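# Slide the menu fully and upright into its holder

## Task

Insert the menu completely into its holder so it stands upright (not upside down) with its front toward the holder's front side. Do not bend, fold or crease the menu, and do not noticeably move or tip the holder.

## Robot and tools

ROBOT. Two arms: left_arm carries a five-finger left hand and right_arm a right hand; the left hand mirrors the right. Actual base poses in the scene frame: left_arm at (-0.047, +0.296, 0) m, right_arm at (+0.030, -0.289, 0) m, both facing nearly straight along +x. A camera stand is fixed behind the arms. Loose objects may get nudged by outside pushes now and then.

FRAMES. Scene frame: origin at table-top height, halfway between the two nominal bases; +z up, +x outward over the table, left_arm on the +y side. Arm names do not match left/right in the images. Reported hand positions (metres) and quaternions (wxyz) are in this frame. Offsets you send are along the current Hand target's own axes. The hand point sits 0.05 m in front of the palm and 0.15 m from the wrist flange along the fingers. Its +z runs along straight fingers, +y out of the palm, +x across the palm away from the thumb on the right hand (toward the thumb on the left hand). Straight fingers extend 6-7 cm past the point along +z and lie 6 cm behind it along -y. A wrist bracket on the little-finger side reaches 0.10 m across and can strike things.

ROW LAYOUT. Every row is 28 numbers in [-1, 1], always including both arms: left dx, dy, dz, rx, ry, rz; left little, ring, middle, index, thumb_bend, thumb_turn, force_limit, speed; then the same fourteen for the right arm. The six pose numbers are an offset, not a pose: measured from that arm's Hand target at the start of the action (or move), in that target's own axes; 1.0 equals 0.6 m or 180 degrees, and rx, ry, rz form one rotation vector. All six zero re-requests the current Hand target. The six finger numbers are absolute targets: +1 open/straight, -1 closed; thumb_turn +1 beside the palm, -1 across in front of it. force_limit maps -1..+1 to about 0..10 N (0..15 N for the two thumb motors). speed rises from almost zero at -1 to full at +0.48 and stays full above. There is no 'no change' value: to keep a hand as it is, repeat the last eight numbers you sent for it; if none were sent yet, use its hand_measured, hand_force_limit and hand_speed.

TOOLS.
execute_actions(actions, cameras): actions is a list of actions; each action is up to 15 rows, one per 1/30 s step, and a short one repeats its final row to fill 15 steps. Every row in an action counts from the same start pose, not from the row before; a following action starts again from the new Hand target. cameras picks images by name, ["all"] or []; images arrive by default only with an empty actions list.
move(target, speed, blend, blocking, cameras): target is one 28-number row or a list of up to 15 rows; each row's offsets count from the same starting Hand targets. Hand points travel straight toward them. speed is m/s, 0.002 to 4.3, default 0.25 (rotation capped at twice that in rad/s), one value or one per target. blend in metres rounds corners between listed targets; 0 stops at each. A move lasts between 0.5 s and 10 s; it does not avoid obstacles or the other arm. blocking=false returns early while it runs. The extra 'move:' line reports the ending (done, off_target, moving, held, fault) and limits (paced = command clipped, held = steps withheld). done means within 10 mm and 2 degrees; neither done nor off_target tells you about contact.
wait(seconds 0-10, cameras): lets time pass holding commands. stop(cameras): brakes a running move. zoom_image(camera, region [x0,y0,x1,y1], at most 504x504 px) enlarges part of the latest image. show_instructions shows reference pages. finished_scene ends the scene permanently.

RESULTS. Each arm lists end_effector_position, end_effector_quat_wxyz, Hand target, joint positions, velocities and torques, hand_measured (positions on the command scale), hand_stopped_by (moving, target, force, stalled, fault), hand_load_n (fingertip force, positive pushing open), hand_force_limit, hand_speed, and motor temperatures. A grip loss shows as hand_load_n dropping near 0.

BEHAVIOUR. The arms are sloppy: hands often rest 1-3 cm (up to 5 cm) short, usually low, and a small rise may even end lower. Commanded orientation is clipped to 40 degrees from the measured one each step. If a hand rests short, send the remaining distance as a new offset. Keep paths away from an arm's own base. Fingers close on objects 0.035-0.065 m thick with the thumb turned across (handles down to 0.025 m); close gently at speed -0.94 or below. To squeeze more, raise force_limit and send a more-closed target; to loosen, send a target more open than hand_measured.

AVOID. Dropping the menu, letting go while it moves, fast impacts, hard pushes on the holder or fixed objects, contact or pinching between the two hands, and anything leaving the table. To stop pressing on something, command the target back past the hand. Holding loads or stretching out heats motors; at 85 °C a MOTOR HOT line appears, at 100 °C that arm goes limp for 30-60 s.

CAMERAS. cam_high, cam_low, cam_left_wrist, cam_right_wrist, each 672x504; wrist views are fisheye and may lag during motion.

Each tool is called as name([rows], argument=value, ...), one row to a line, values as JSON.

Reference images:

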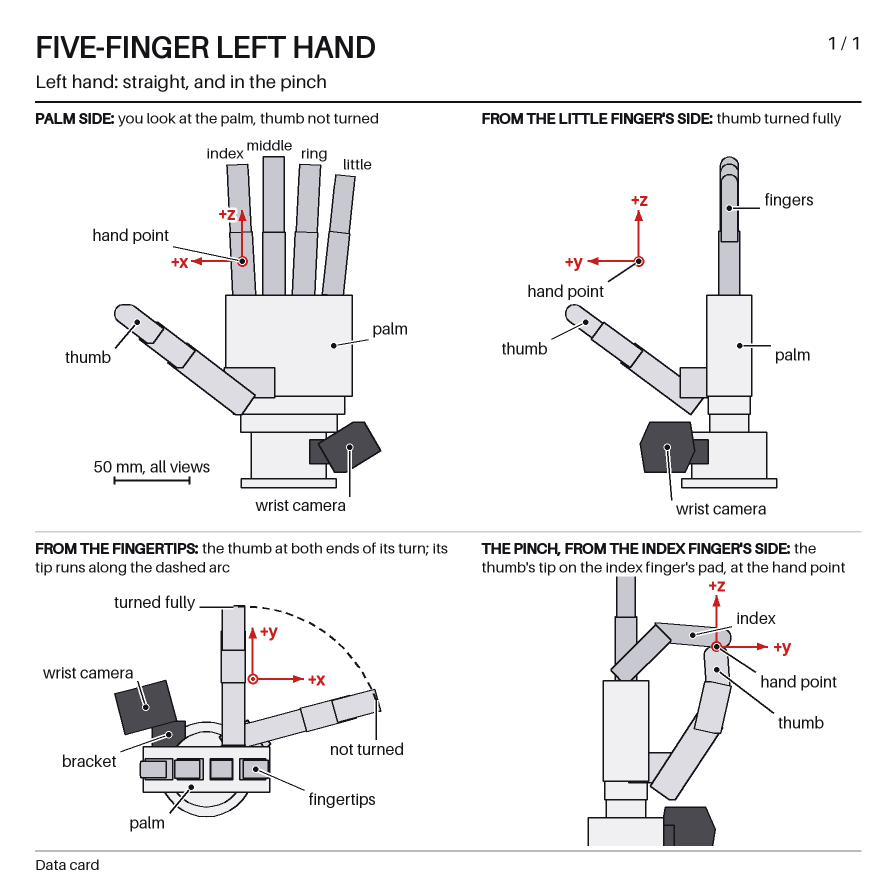

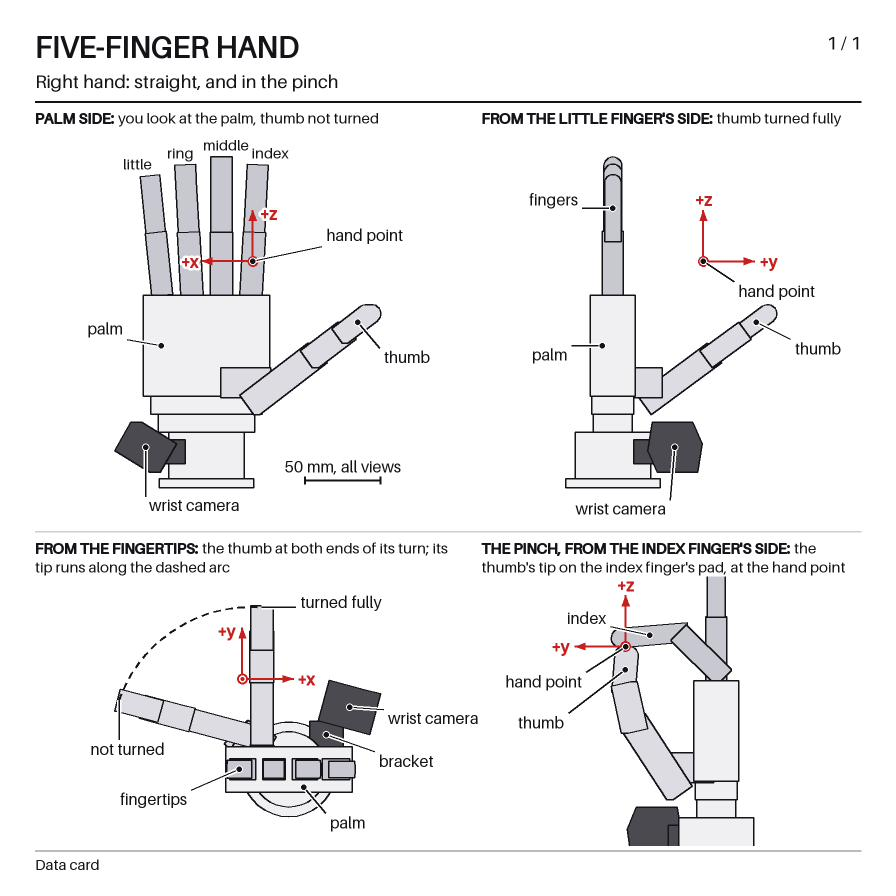

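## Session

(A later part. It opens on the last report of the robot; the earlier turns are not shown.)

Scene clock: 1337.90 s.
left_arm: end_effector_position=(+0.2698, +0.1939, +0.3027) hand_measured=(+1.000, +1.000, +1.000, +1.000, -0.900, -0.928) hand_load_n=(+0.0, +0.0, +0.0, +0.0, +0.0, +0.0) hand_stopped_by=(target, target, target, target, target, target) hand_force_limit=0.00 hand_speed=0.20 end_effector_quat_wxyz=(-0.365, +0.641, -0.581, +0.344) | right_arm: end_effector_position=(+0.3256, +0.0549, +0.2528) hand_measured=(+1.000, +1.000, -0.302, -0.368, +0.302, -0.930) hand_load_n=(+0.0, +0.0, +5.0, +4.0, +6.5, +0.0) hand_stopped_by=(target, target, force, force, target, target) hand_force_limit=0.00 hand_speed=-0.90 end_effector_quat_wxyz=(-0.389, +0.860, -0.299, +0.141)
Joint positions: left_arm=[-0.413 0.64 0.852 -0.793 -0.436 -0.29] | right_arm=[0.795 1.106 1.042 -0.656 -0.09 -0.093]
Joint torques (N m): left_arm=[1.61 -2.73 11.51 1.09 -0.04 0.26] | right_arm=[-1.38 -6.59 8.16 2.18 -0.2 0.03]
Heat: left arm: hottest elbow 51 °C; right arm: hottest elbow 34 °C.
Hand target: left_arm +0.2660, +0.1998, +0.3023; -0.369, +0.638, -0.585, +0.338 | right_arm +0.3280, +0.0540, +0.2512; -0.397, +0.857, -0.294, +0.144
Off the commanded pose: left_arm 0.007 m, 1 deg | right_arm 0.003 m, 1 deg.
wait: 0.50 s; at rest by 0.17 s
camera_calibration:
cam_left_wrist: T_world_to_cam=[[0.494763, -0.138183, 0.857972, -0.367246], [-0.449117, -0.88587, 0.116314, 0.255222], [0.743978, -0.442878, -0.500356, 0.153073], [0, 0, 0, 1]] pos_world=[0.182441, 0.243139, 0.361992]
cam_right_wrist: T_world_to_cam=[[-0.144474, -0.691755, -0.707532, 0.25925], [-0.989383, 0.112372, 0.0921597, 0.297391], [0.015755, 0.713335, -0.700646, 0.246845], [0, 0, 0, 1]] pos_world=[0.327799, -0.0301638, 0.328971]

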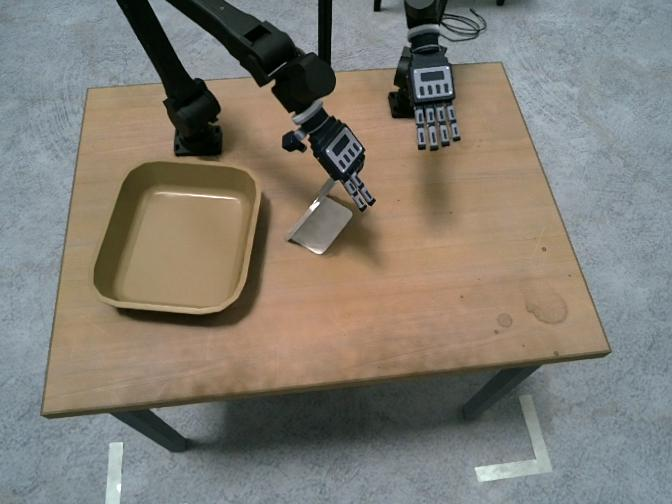

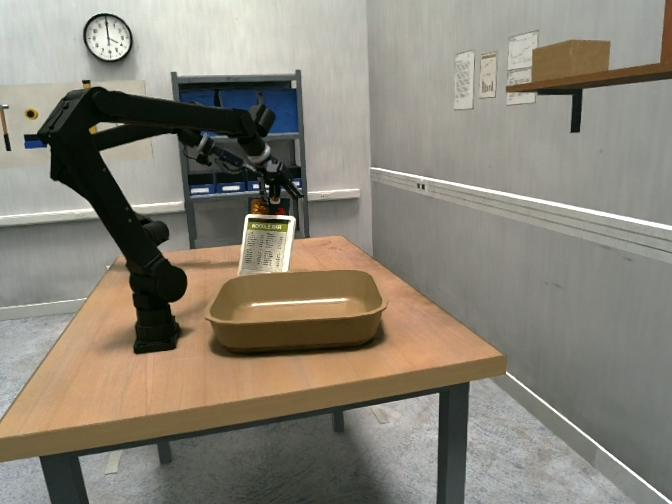

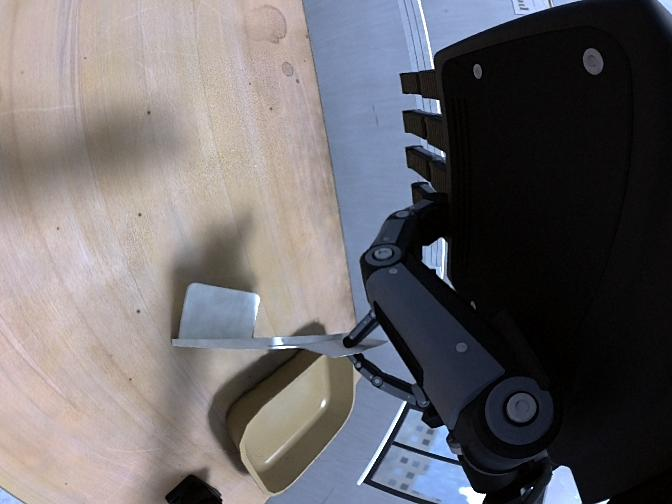

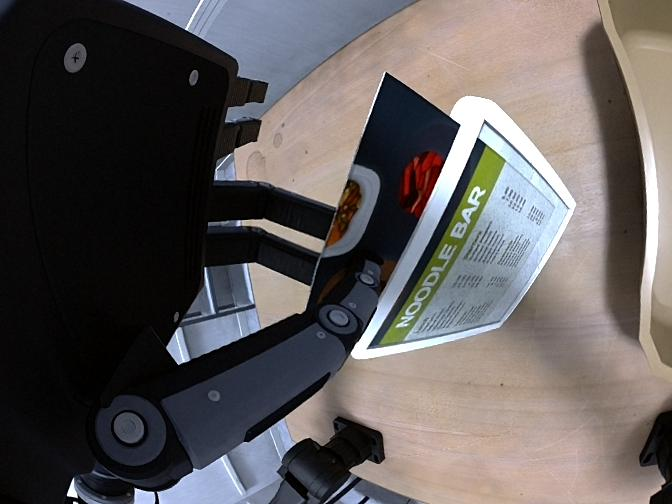

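move(target=[0,0,0,0,0,0,1,1,1,1,-0.9,-0.928,0,0.2,0,0,0,0,0,0,1,1,0.3,0.3,0.45,-0.93,0,-0.6], cameras=[], speed=0.04)

wait(seconds=0.5, cameras=["all"])

zoom_image(camera="cam_left_wrist", region=[240, 270, 400, 370])

zoom_image(camera="cam_low", region=[228, 160, 318, 285])

zoom_image(camera="cam_right_wrist", region=[280, 80, 580, 380])

Scene clock: 1354.30 s.
left_arm: end_effector_position=(+0.2698, +0.1939, +0.3027) hand_measured=(+1.000, +1.000, +1.000, +1.000, -0.900, -0.928) hand_load_n=(+0.0, +0.0, +0.0, +0.0, +0.0, +0.0) hand_stopped_by=(target, target, target, target, target, target) hand_force_limit=0.00 hand_speed=0.20 end_effector_quat_wxyz=(-0.365, +0.641, -0.581, +0.344) | right_arm: end_effector_position=(+0.3256, +0.0549, +0.2528) hand_measured=(+1.000, +1.000, +0.300, +0.300, +0.450, -0.930) hand_load_n=(+0.0, +0.0, +0.0, +0.0, +0.0, +0.0) hand_stopped_by=(target, target, target, target, target, target) hand_force_limit=0.00 hand_speed=-0.60 end_effector_quat_wxyz=(-0.389, +0.860, -0.299, +0.141)
Joint positions: left_arm=[-0.413 0.64 0.852 -0.793 -0.436 -0.29] | right_arm=[0.795 1.106 1.042 -0.656 -0.09 -0.093]
Joint torques (N m): left_arm=[1.61 -2.67 11.54 1.1 -0.03 0.26] | right_arm=[-1.55 -6.53 8.05 2.26 -0.22 0.02]
Motor temperatures (°C): left_arm=[28 26 49 25 23 24] | right_arm=[28 29 34 24 23 25]
Heat: left arm: hottest elbow 49 °C; right arm: hottest elbow 34 °C.
Hand target: left_arm +0.2660, +0.1998, +0.3023; -0.369, +0.638, -0.585, +0.338 | right_arm +0.3280, +0.0540, +0.2512; -0.397, +0.857, -0.294, +0.144
Off the commanded pose: left_arm 0.007 m, 1 deg | right_arm 0.003 m, 1 deg.
move: done
No camera images: "cameras" was empty.

Scene clock: 1354.80 s.
left_arm: end_effector_position=(+0.2698, +0.1939, +0.3027) hand_measured=(+1.000, +1.000, +1.000, +1.000, -0.900, -0.928) hand_load_n=(+0.0, +0.0, +0.0, +0.0, +0.0, +0.0) hand_stopped_by=(target, target, target, target, target, target) hand_force_limit=0.00 hand_speed=0.20 end_effector_quat_wxyz=(-0.365, +0.641, -0.581, +0.344) | right_arm: end_effector_position=(+0.3256, +0.0549, +0.2528) hand_measured=(+1.000, +1.000, +0.300, +0.300, +0.450, -0.930) hand_load_n=(+0.0, +0.0, +0.0, +0.0, +0.0, +0.0) hand_stopped_by=(target, target, target, target, target, target) hand_force_limit=0.00 hand_speed=-0.60 end_effector_quat_wxyz=(-0.389, +0.860, -0.299, +0.141)
Joint positions: left_arm=[-0.413 0.64 0.852 -0.793 -0.436 -0.29] | right_arm=[0.795 1.106 1.042 -0.656 -0.09 -0.093]
Joint torques (N m): left_arm=[1.61 -2.73 11.54 1.09 -0.03 0.26] | right_arm=[-1.38 -6.53 8.1 2.25 -0.21 0.01]
Heat: left arm: hottest elbow 49 °C; right arm: hottest elbow 34 °C.
Hand target: left_arm +0.2660, +0.1998, +0.3023; -0.369, +0.638, -0.585, +0.338 | right_arm +0.3280, +0.0540, +0.2512; -0.397, +0.857, -0.294, +0.144
Off the commanded pose: left_arm 0.007 m, 1 deg | right_arm 0.003 m, 1 deg.
wait: 0.50 s; at rest by 0.17 s
camera_calibration:
cam_left_wrist: T_world_to_cam=[[0.494763, -0.138183, 0.857972, -0.367246], [-0.449117, -0.88587, 0.116314, 0.255222], [0.743978, -0.442878, -0.500356, 0.153073], [0, 0, 0, 1]] pos_world=[0.182441, 0.243139, 0.361992]
cam_right_wrist: T_world_to_cam=[[-0.144474, -0.691755, -0.707532, 0.25925], [-0.989383, 0.112372, 0.0921597, 0.297391], [0.015755, 0.713335, -0.700646, 0.246845], [0, 0, 0, 1]] pos_world=[0.327799, -0.0301638, 0.328971]

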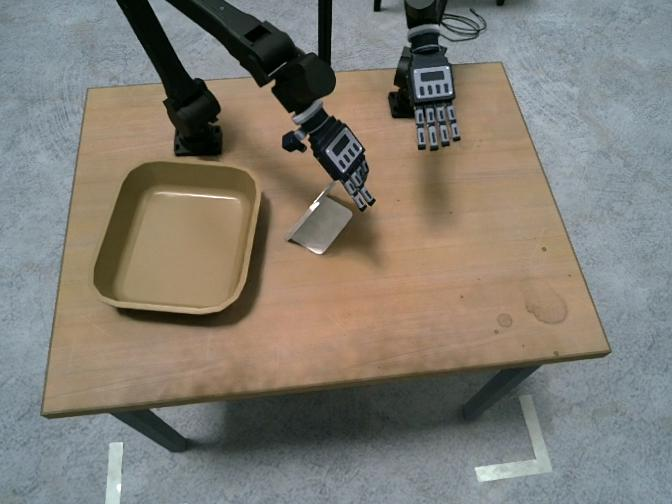

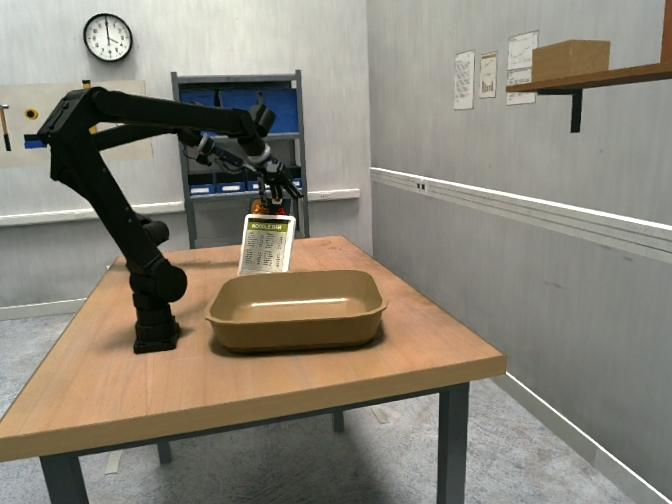

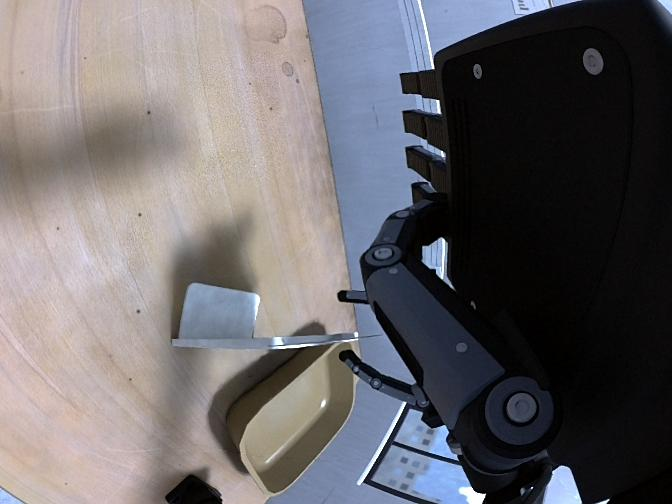

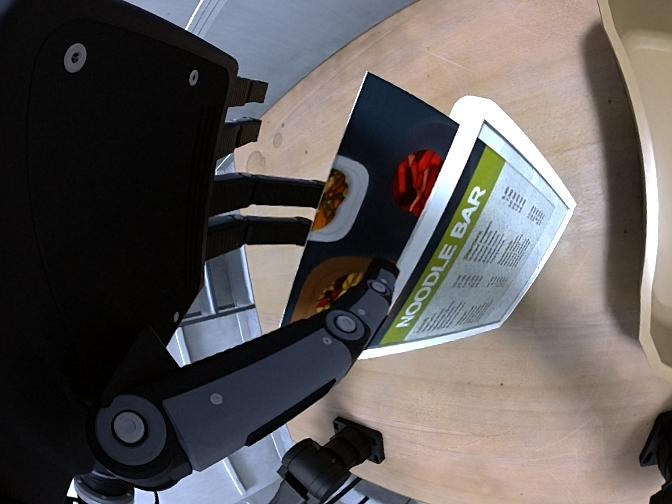

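Scaled by 3.150 from the camera's 672x504 image, which has a finer 960x720 frame.

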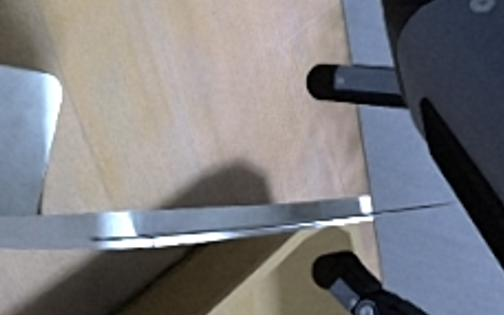

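Scaled by 4.032 from the camera's 672x504 image, which has a finer 960x720 frame.

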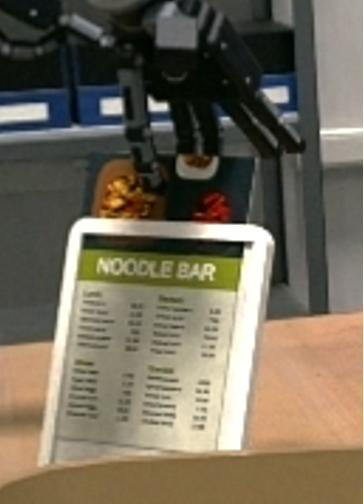

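Scaled by 1.680 from the camera's 672x504 image, which has a finer 960x720 frame.

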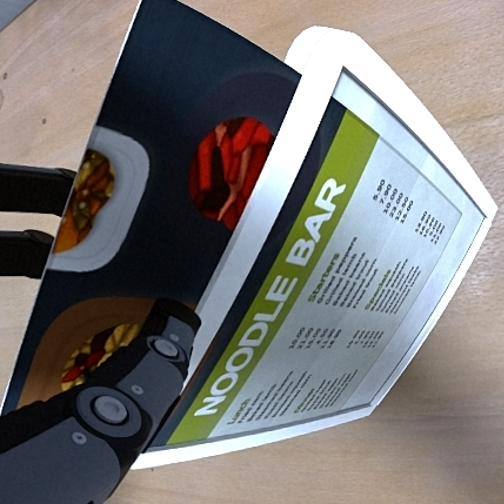

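move([
  [0,0,0,0,0,0,1,1,1,1,-0.9,-0.928,0,0.2,0.0038,-0.1107,-0.036,0,0,0,1,1,0.3,0.3,0.45,-0.93,0,-0.6],
  [0,0,0,0,0,0,1,1,1,1,-0.9,-0.928,0,0.2,-0.0423,-0.0613,-0.0477,0.1,0.0077,0.0064,1,1,1,1,1,1,0,0.3],
], cameras=["all"], speed=[0.06, 0.15])

zoom_image(camera="cam_low", region=[228, 160, 318, 285])

Scene clock: 1413.20 s.
left_arm: end_effector_position=(+0.2698, +0.1939, +0.3027) hand_measured=(+1.000, +1.000, +1.000, +1.000, -0.900, -0.928) hand_load_n=(+0.0, +0.0, +0.0, +0.0, +0.0, +0.0) hand_stopped_by=(target, target, target, target, target, target) hand_force_limit=0.00 hand_speed=0.20 end_effector_quat_wxyz=(-0.365, +0.641, -0.581, +0.344) | right_arm: end_effector_position=(+0.3094, +0.0681, +0.2975) hand_measured=(+1.000, +1.000, +1.000, +1.000, +1.000, +1.000) hand_load_n=(+0.0, +0.0, +0.0, +0.0, +0.0, +0.0) hand_stopped_by=(target, target, target, target, target, target) hand_force_limit=0.00 hand_speed=0.30 end_effector_quat_wxyz=(-0.515, +0.787, -0.277, +0.196)
Joint positions: left_arm=[-0.413 0.64 0.852 -0.793 -0.436 -0.29] | right_arm=[0.857 0.928 0.887 -0.363 -0.037 -0.04]
Joint torques (N m): left_arm=[1.61 -2.73 11.52 1.1 -0.04 0.26] | right_arm=[-0.21 -4.01 8.57 2.62 0.16 0.26]
Heat: left arm: hottest elbow 47 °C; right arm: hottest elbow 35 °C.
Hand target: left_arm +0.2660, +0.1998, +0.3023; -0.369, +0.638, -0.585, +0.338 | right_arm +0.3087, +0.0715, +0.2978; -0.524, +0.780, -0.282, +0.195
Off the commanded pose: left_arm 0.007 m, 1 deg | right_arm 0.003 m, 1 deg.
move: done
camera_calibration:
cam_left_wrist: T_world_to_cam=[[0.494763, -0.138183, 0.857972, -0.367246], [-0.449117, -0.88587, 0.116314, 0.255222], [0.743978, -0.442878, -0.500356, 0.153073], [0, 0, 0, 1]] pos_world=[0.182441, 0.243139, 0.361992]
cam_right_wrist: T_world_to_cam=[[0.0122973, -0.504654, -0.863234, 0.282829], [-0.988539, 0.123771, -0.0864399, 0.327777], [0.150466, 0.854403, -0.497348, 0.157193], [0, 0, 0, 1]] pos_world=[0.29689, -0.0321447, 0.35066]

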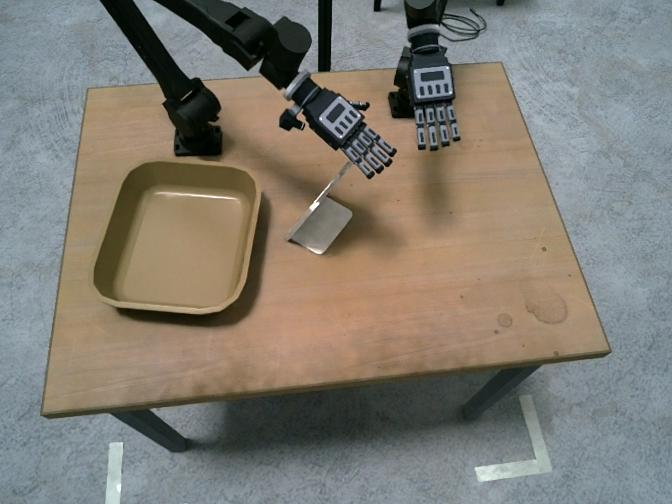

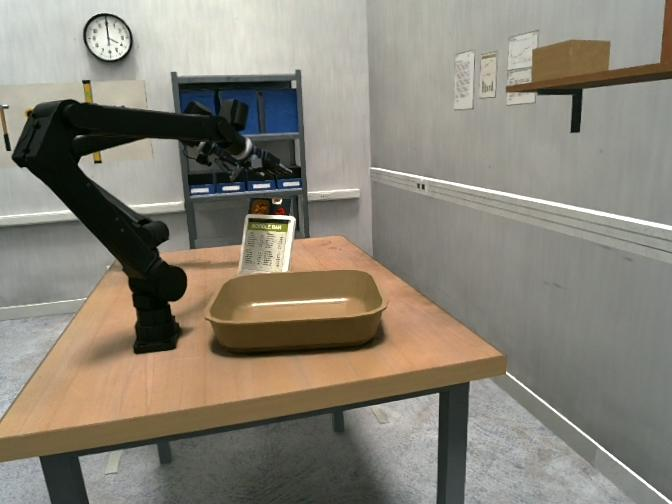

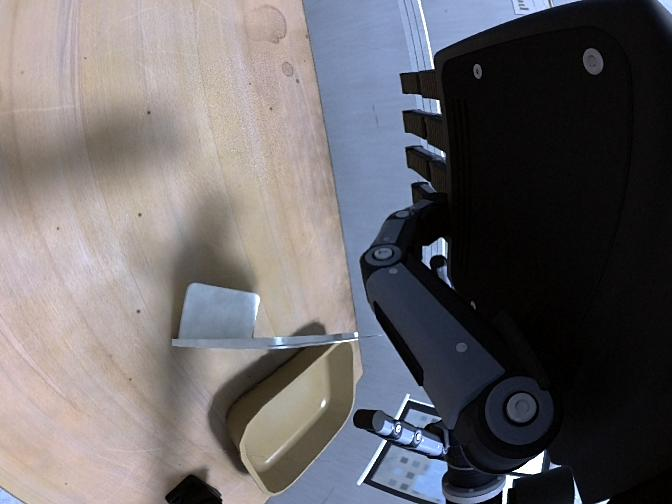

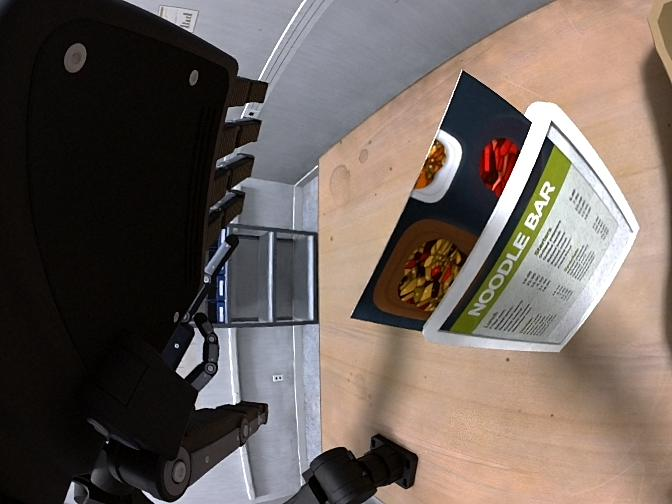

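Scaled by 4.032 from the camera's 672x504 image, which has a finer 960x720 frame.

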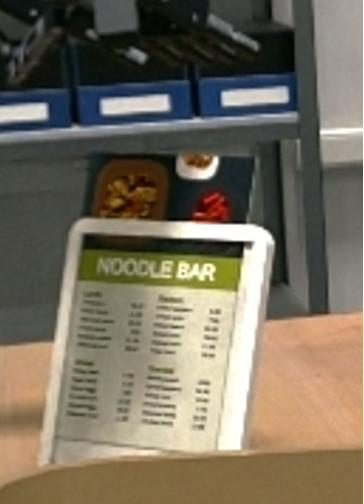

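move(target=[0,0,0,0,0,0,1,1,1,1,-0.9,-0.928,0,0.2,0,0.125,-0.025,0,0,0,1,1,1,1,1,1,0,0.3], cameras=["cam_low","cam_left_wrist","cam_right_wrist"], speed=0.08)

zoom_image(camera="cam_left_wrist", region=[240, 250, 420, 400])

zoom_image(camera="cam_low", region=[208, 140, 328, 285])

Scene clock: 1427.93 s.
left_arm: end_effector_position=(+0.2698, +0.1939, +0.3027) hand_measured=(+1.000, +1.000, +1.000, +1.000, -0.900, -0.928) hand_load_n=(+0.0, +0.0, +0.0, +0.0, +0.0, +0.0) hand_stopped_by=(target, target, target, target, target, target) hand_force_limit=0.00 hand_speed=0.20 end_effector_quat_wxyz=(-0.365, +0.641, -0.581, +0.344) | right_arm: end_effector_position=(+0.2814, +0.0370, +0.2305) hand_measured=(+1.000, +1.000, +1.000, +1.000, +1.000, +1.000) hand_load_n=(+0.0, +0.0, +0.0, +0.0, +0.0, +0.0) hand_stopped_by=(target, target, target, target, target, target) hand_force_limit=0.00 hand_speed=0.30 end_effector_quat_wxyz=(-0.512, +0.789, -0.278, +0.195)
Joint positions: left_arm=[-0.413 0.64 0.852 -0.793 -0.436 -0.29] | right_arm=[0.857 0.819 0.661 -0.252 -0.035 -0.04]
Joint torques (N m): left_arm=[1.61 -2.73 11.52 1.1 -0.04 0.26] | right_arm=[-0.67 -2.55 8.61 2.73 -0.11 0.21]
Heat: left arm: hottest elbow 47 °C; right arm: hottest elbow 34 °C.
Hand target: left_arm +0.2660, +0.1998, +0.3023; -0.369, +0.638, -0.585, +0.338 | right_arm +0.2821, +0.0390, +0.2336; -0.524, +0.780, -0.282, +0.195
Off the commanded pose: left_arm 0.007 m, 1 deg | right_arm 0.004 m, 2 deg.
move: done
camera_calibration:
cam_left_wrist: T_world_to_cam=[[0.494763, -0.138183, 0.857972, -0.367246], [-0.449117, -0.88587, 0.116314, 0.255222], [0.743978, -0.442878, -0.500356, 0.153073], [0, 0, 0, 1]] pos_world=[0.182441, 0.243139, 0.361992]
cam_right_wrist: T_world_to_cam=[[0.00790231, -0.509485, -0.860443, 0.210386], [-0.988722, 0.124707, -0.0829221, 0.297376], [0.149551, 0.851395, -0.502754, 0.156275], [0, 0, 0, 1]] pos_world=[0.268989, -0.0629482, 0.284253]
Images, in order (width x height): cam_low 672x504, cam_left_wrist 672x504, cam_right_wrist 672x504.

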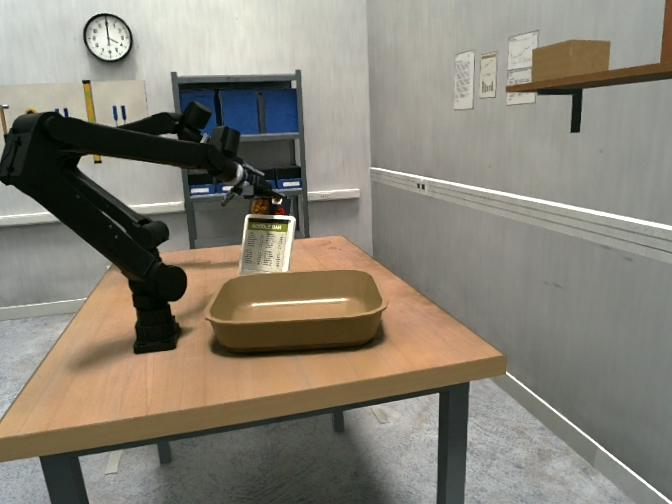

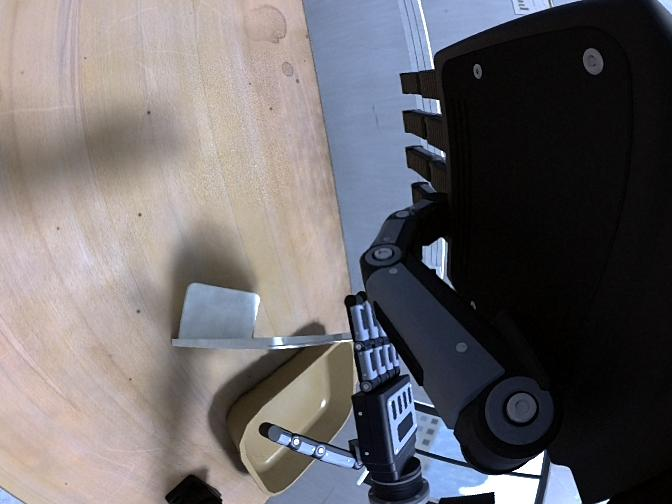

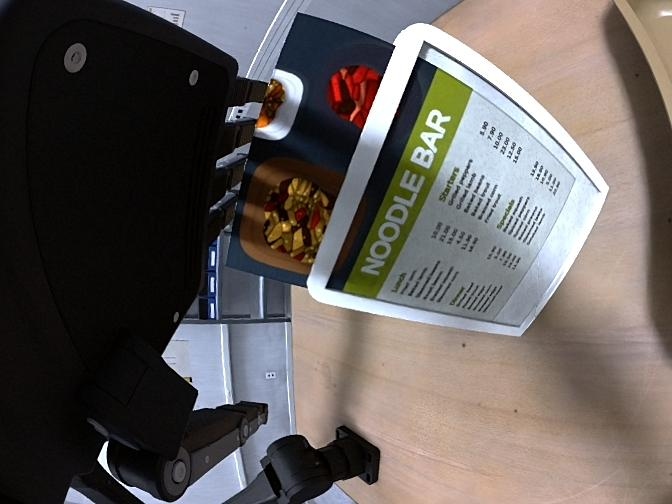

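Scaled by 2.800 from the camera's 672x504 image, which has a finer 960x720 frame.

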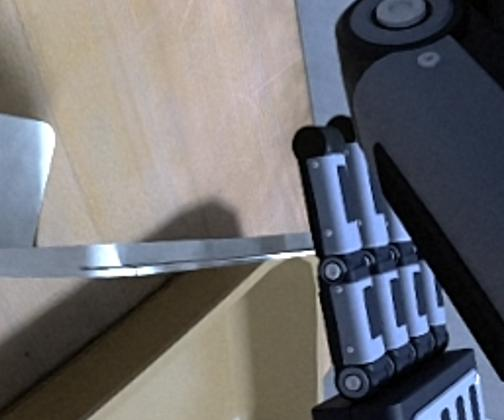

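Scaled by 3.476 from the camera's 672x504 image, which has a finer 960x720 frame.

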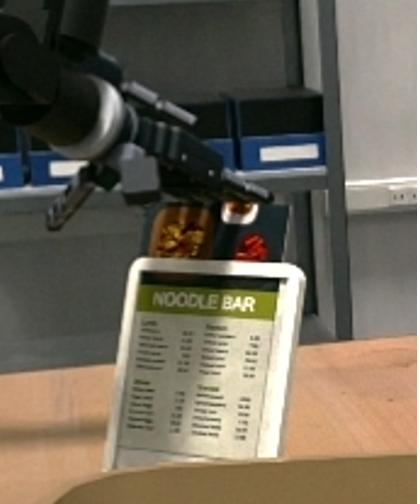

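move(target=[0,0,0,0,0,0,1,1,1,1,-0.9,-0.928,0,0.2,0,0.06,0,0,0,0,1,1,1,1,1,1,0,0.3], cameras=["cam_low","cam_left_wrist","cam_right_wrist"], speed=0.03)

zoom_image(camera="cam_left_wrist", region=[240, 250, 420, 400])

zoom_image(camera="cam_low", region=[208, 140, 328, 285])

Scene clock: 1436.90 s.
left_arm: end_effector_position=(+0.2698, +0.1939, +0.3027) hand_measured=(+1.000, +1.000, +1.000, +1.000, -0.900, -0.928) hand_load_n=(+0.0, +0.0, +0.0, +0.0, +0.0, +0.0) hand_stopped_by=(target, target, target, target, target, target) hand_force_limit=0.00 hand_speed=0.20 end_effector_quat_wxyz=(-0.365, +0.641, -0.581, +0.344) | right_arm: end_effector_position=(+0.2732, +0.0272, +0.1978) hand_measured=(+1.000, +1.000, +1.000, +1.000, +1.000, +1.000) hand_load_n=(+0.0, +0.0, +0.0, +0.0, +0.0, +0.0) hand_stopped_by=(target, target, target, target, target, target) hand_force_limit=0.00 hand_speed=0.30 end_effector_quat_wxyz=(-0.512, +0.788, -0.279, +0.196)
Joint positions: left_arm=[-0.413 0.64 0.852 -0.793 -0.436 -0.29] | right_arm=[0.857 0.796 0.564 -0.177 -0.032 -0.04]
Joint torques (N m): left_arm=[1.61 -2.78 11.52 1.09 -0.03 0.27] | right_arm=[-0.85 -2.08 8.34 2.78 -0.16 0.2]
Heat: left arm: hottest elbow 47 °C; right arm: hottest elbow 34 °C.
Hand target: left_arm +0.2660, +0.1998, +0.3023; -0.369, +0.638, -0.585, +0.338 | right_arm +0.2736, +0.0284, +0.2001; -0.524, +0.780, -0.282, +0.195
Off the commanded pose: left_arm 0.007 m, 1 deg | right_arm 0.003 m, 2 deg.
move: done
camera_calibration:
cam_left_wrist: T_world_to_cam=[[0.494763, -0.138183, 0.857972, -0.367246], [-0.449117, -0.88587, 0.116314, 0.255222], [0.743978, -0.442878, -0.500356, 0.153073], [0, 0, 0, 1]] pos_world=[0.182441, 0.243139, 0.361992]
cam_right_wrist: T_world_to_cam=[[0.00763735, -0.509739, -0.860295, 0.177388], [-0.98825, 0.12749, -0.0843132, 0.287908], [0.152657, 0.85083, -0.502776, 0.148513], [0, 0, 0, 1]] pos_world=[0.260499, -0.0726428, 0.251549]
Images, in order (width x height): cam_low 672x504, cam_left_wrist 672x504, cam_right_wrist 672x504.

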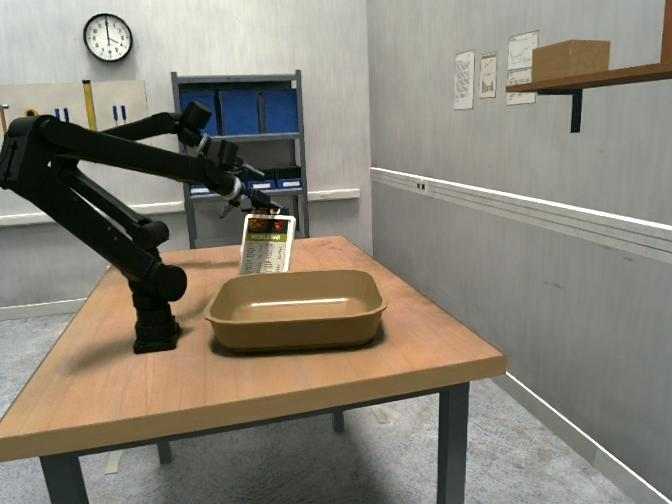

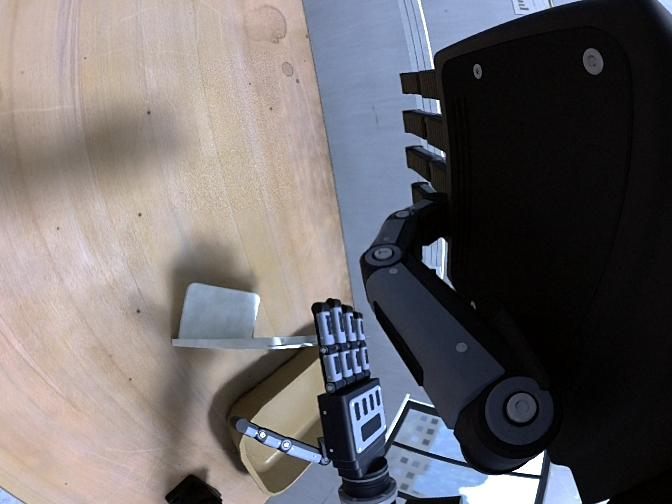

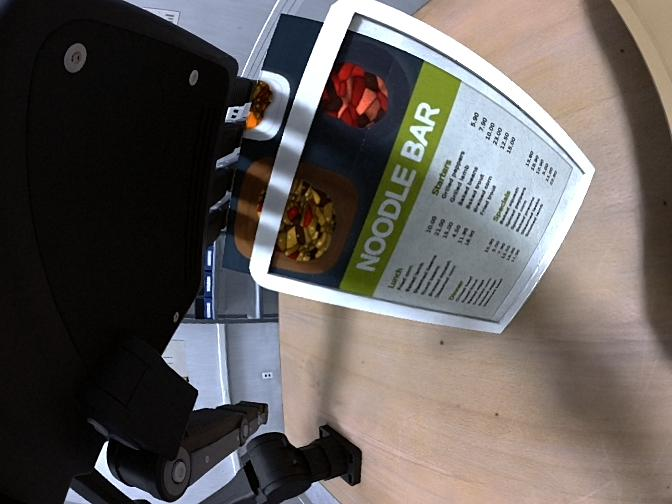

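Scaled by 2.800 from the camera's 672x504 image, which has a finer 960x720 frame.

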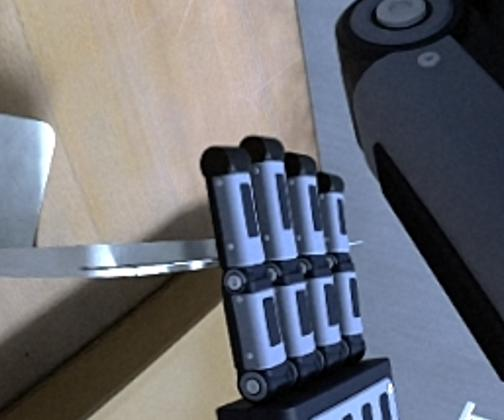

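Scaled by 3.476 from the camera's 672x504 image, which has a finer 960x720 frame.

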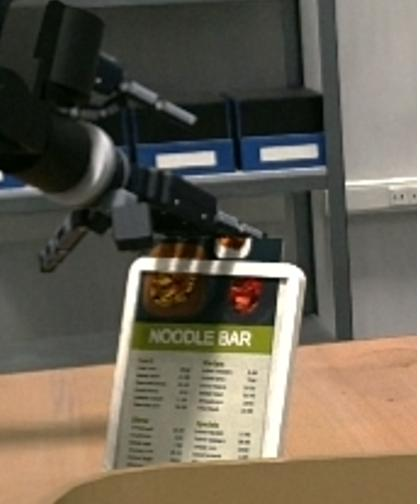

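move(target=[0,0,0,0,0,0,1,1,1,1,-0.9,-0.928,0,0.2,0,0.035,0,0,0,0,1,1,1,1,1,1,0,0.3], cameras=["cam_low","cam_left_wrist","cam_right_wrist"], speed=0.03)

zoom_image(camera="cam_left_wrist", region=[240, 250, 420, 400])

zoom_image(camera="cam_low", region=[208, 170, 328, 285])

zoom_image(camera="cam_right_wrist", region=[200, 0, 500, 300])

Scene clock: 1444.13 s.
left_arm: end_effector_position=(+0.2698, +0.1939, +0.3027) hand_measured=(+1.000, +1.000, +1.000, +1.000, -0.900, -0.928) hand_load_n=(+0.0, +0.0, +0.0, +0.0, +0.0, +0.0) hand_stopped_by=(target, target, target, target, target, target) hand_force_limit=0.00 hand_speed=0.20 end_effector_quat_wxyz=(-0.365, +0.641, -0.581, +0.344) | right_arm: end_effector_position=(+0.2682, +0.0227, +0.1810) hand_measured=(+1.000, +1.000, +1.000, +1.000, +1.000, +1.000) hand_load_n=(+0.0, +0.0, +0.0, +0.0, +0.0, +0.0) hand_stopped_by=(target, target, target, target, target, target) hand_force_limit=0.00 hand_speed=0.30 end_effector_quat_wxyz=(-0.516, +0.785, -0.282, +0.195)
Joint positions: left_arm=[-0.413 0.64 0.852 -0.793 -0.436 -0.29] | right_arm=[0.857 0.785 0.509 -0.128 -0.032 -0.03]
Joint torques (N m): left_arm=[1.61 -2.73 11.54 1.1 -0.04 0.27] | right_arm=[-1.38 -2.02 8.06 2.58 -0.18 0.21]
Heat: left arm: hottest elbow 47 °C; right arm: hottest elbow 34 °C.
Hand target: left_arm +0.2660, +0.1998, +0.3023; -0.369, +0.638, -0.585, +0.338 | right_arm +0.2687, +0.0223, +0.1807; -0.524, +0.780, -0.282, +0.195
Off the commanded pose: left_arm 0.007 m, 1 deg | right_arm 0.001 m, 1 deg.
move: done
camera_calibration:
cam_left_wrist: T_world_to_cam=[[0.494763, -0.138183, 0.857972, -0.367246], [-0.449117, -0.88587, 0.116314, 0.255222], [0.743978, -0.442878, -0.500356, 0.153073], [0, 0, 0, 1]] pos_world=[0.182441, 0.243139, 0.361992]
cam_right_wrist: T_world_to_cam=[[0.00250886, -0.500412, -0.865784, 0.162789], [-0.987986, 0.132544, -0.0794719, 0.281014], [0.154523, 0.855581, -0.494068, 0.14252], [0, 0, 0, 1]] pos_world=[0.255207, -0.0777222, 0.233687]
Images, in order (width x height): cam_low 672x504, cam_left_wrist 672x504, cam_right_wrist 672x504.

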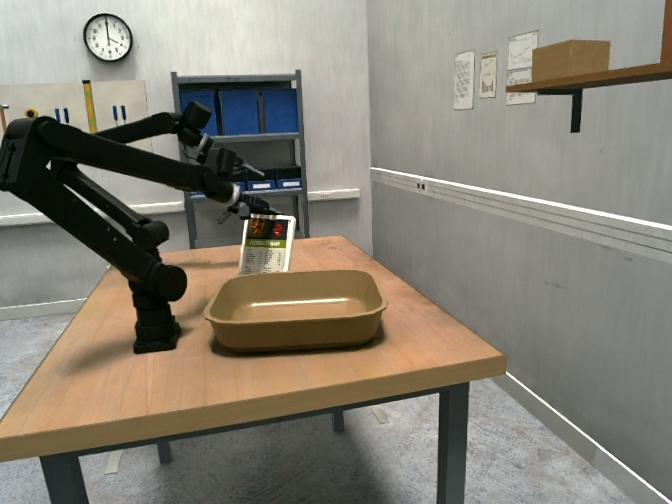

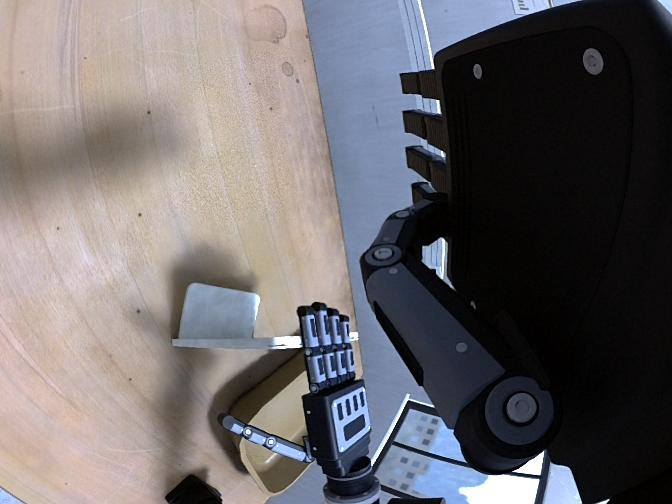

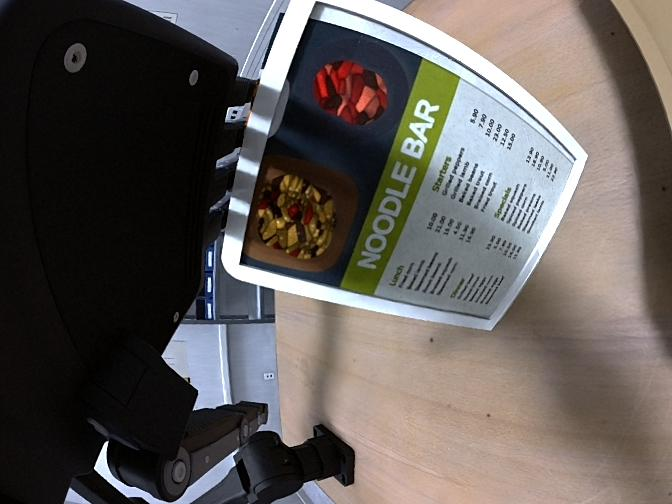

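Scaled by 2.800 from the camera's 672x504 image, which has a finer 960x720 frame.

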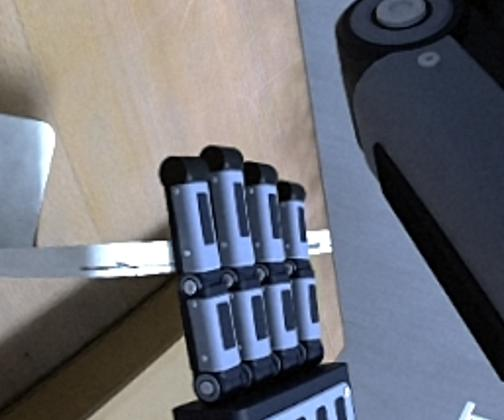

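Scaled by 4.200 from the camera's 672x504 image, which has a finer 960x720 frame.

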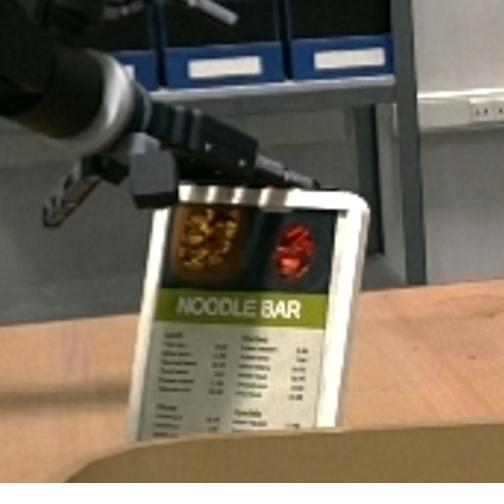

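Scaled by 1.680 from the camera's 672x504 image, which has a finer 960x720 frame.

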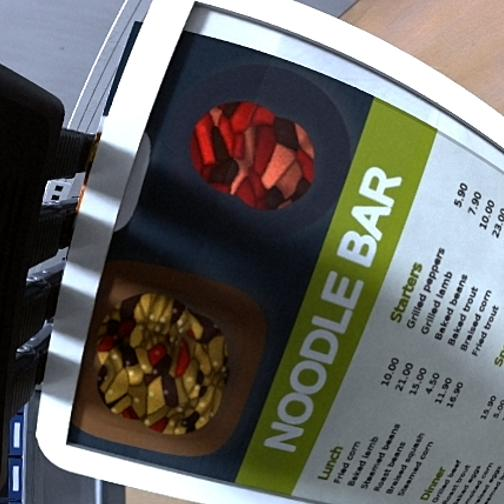

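move(target=[0,0,0,0,0,0,1,1,1,1,-0.9,-0.928,0,0.2,0,0.016,0,0,0,0,1,1,1,1,1,1,0,0.3], cameras=["cam_low","cam_left_wrist","cam_right_wrist"], speed=0.03)

zoom_image(camera="cam_low", region=[208, 170, 328, 285])

zoom_image(camera="cam_right_wrist", region=[200, 0, 500, 300])

Scene clock: 1450.33 s.
left_arm: end_effector_position=(+0.2698, +0.1939, +0.3027) hand_measured=(+1.000, +1.000, +1.000, +1.000, -0.900, -0.928) hand_load_n=(+0.0, +0.0, +0.0, -0.5, +0.0, +0.0) hand_stopped_by=(target, target, target, target, target, target) hand_force_limit=0.00 hand_speed=0.20 end_effector_quat_wxyz=(-0.365, +0.641, -0.581, +0.344) | right_arm: end_effector_position=(+0.2682, +0.0227, +0.1796) hand_measured=(+1.000, +1.000, +1.000, +1.000, +1.000, +1.000) hand_load_n=(+0.0, +0.0, -0.5, +0.5, +0.0, -0.5) hand_stopped_by=(target, target, target, target, target, target) hand_force_limit=0.00 hand_speed=0.30 end_effector_quat_wxyz=(-0.524, +0.780, -0.280, +0.198)
Joint positions: left_arm=[-0.413 0.64 0.852 -0.793 -0.436 -0.29] | right_arm=[0.857 0.779 0.49 -0.094 -0.032 -0.03]
Joint torques (N m): left_arm=[1.67 -2.78 11.52 1.09 -0.04 0.27] | right_arm=[-1.26 -1.61 7.46 2.26 -0.21 0.2]
Heat: left arm: hottest elbow 47 °C; right arm: hottest elbow 34 °C.
Hand target: left_arm +0.2660, +0.1998, +0.3023; -0.369, +0.638, -0.585, +0.338 | right_arm +0.2664, +0.0195, +0.1719; -0.524, +0.780, -0.282, +0.195
Off the commanded pose: left_arm 0.007 m, 1 deg | right_arm 0.009 m, 0 deg.
move: done
camera_calibration:
cam_left_wrist: T_world_to_cam=[[0.494763, -0.138183, 0.857972, -0.367246], [-0.449117, -0.88587, 0.116314, 0.255222], [0.743978, -0.442878, -0.500356, 0.153073], [0, 0, 0, 1]] pos_world=[0.182441, 0.243139, 0.361992]
cam_right_wrist: T_world_to_cam=[[0.0147067, -0.487076, -0.873236, 0.159303], [-0.986785, 0.133874, -0.0912915, 0.282712], [0.161369, 0.863038, -0.47867, 0.137016], [0, 0, 0, 1]] pos_world=[0.254522, -0.0785052, 0.230504]
Images, in order (width x height): cam_low 672x504, cam_left_wrist 672x504, cam_right_wrist 672x504.

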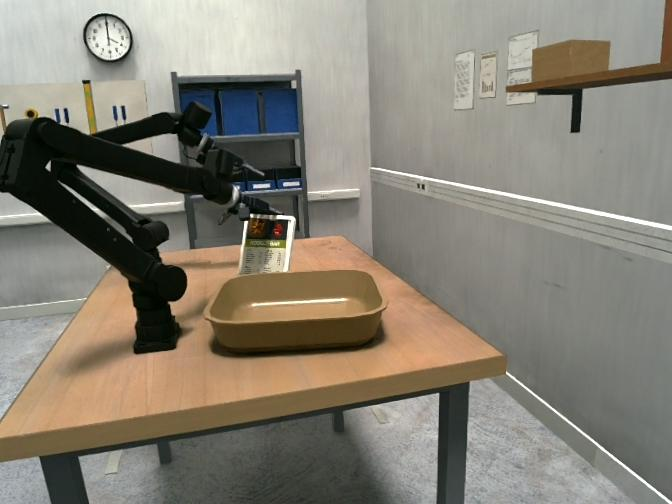

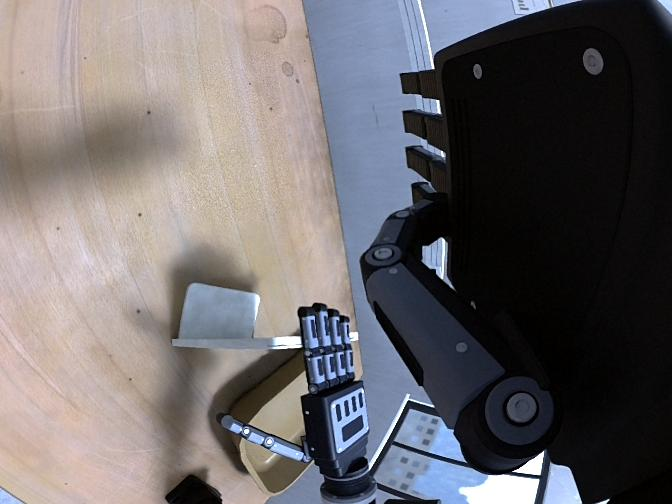

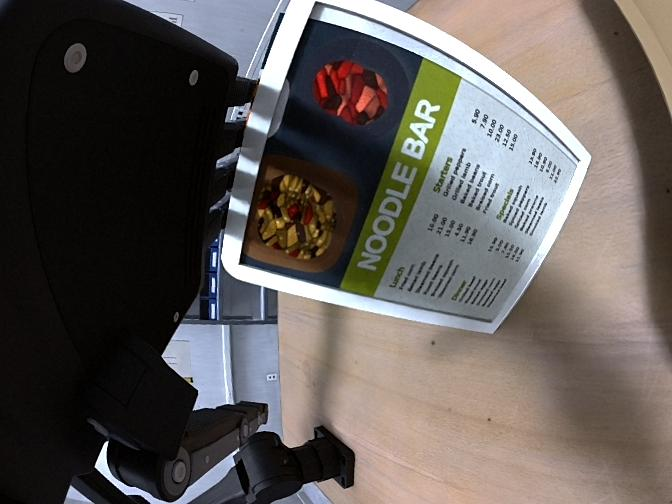

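Scaled by 4.200 from the camera's 672x504 image, which has a finer 960x720 frame.

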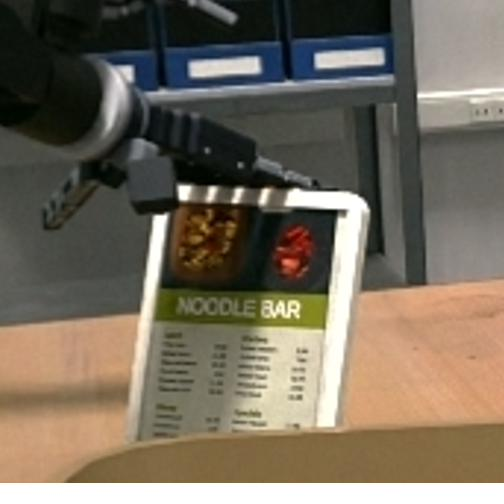

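Scaled by 1.680 from the camera's 672x504 image, which has a finer 960x720 frame.

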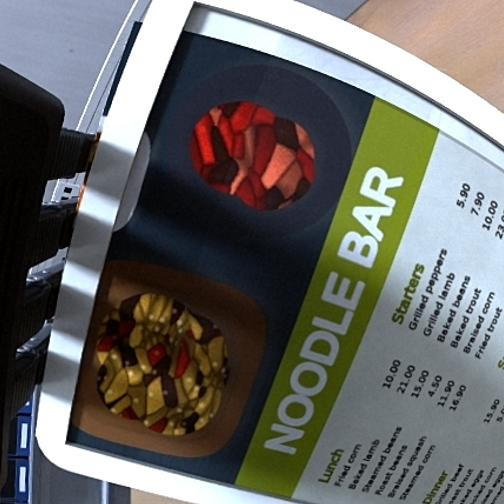

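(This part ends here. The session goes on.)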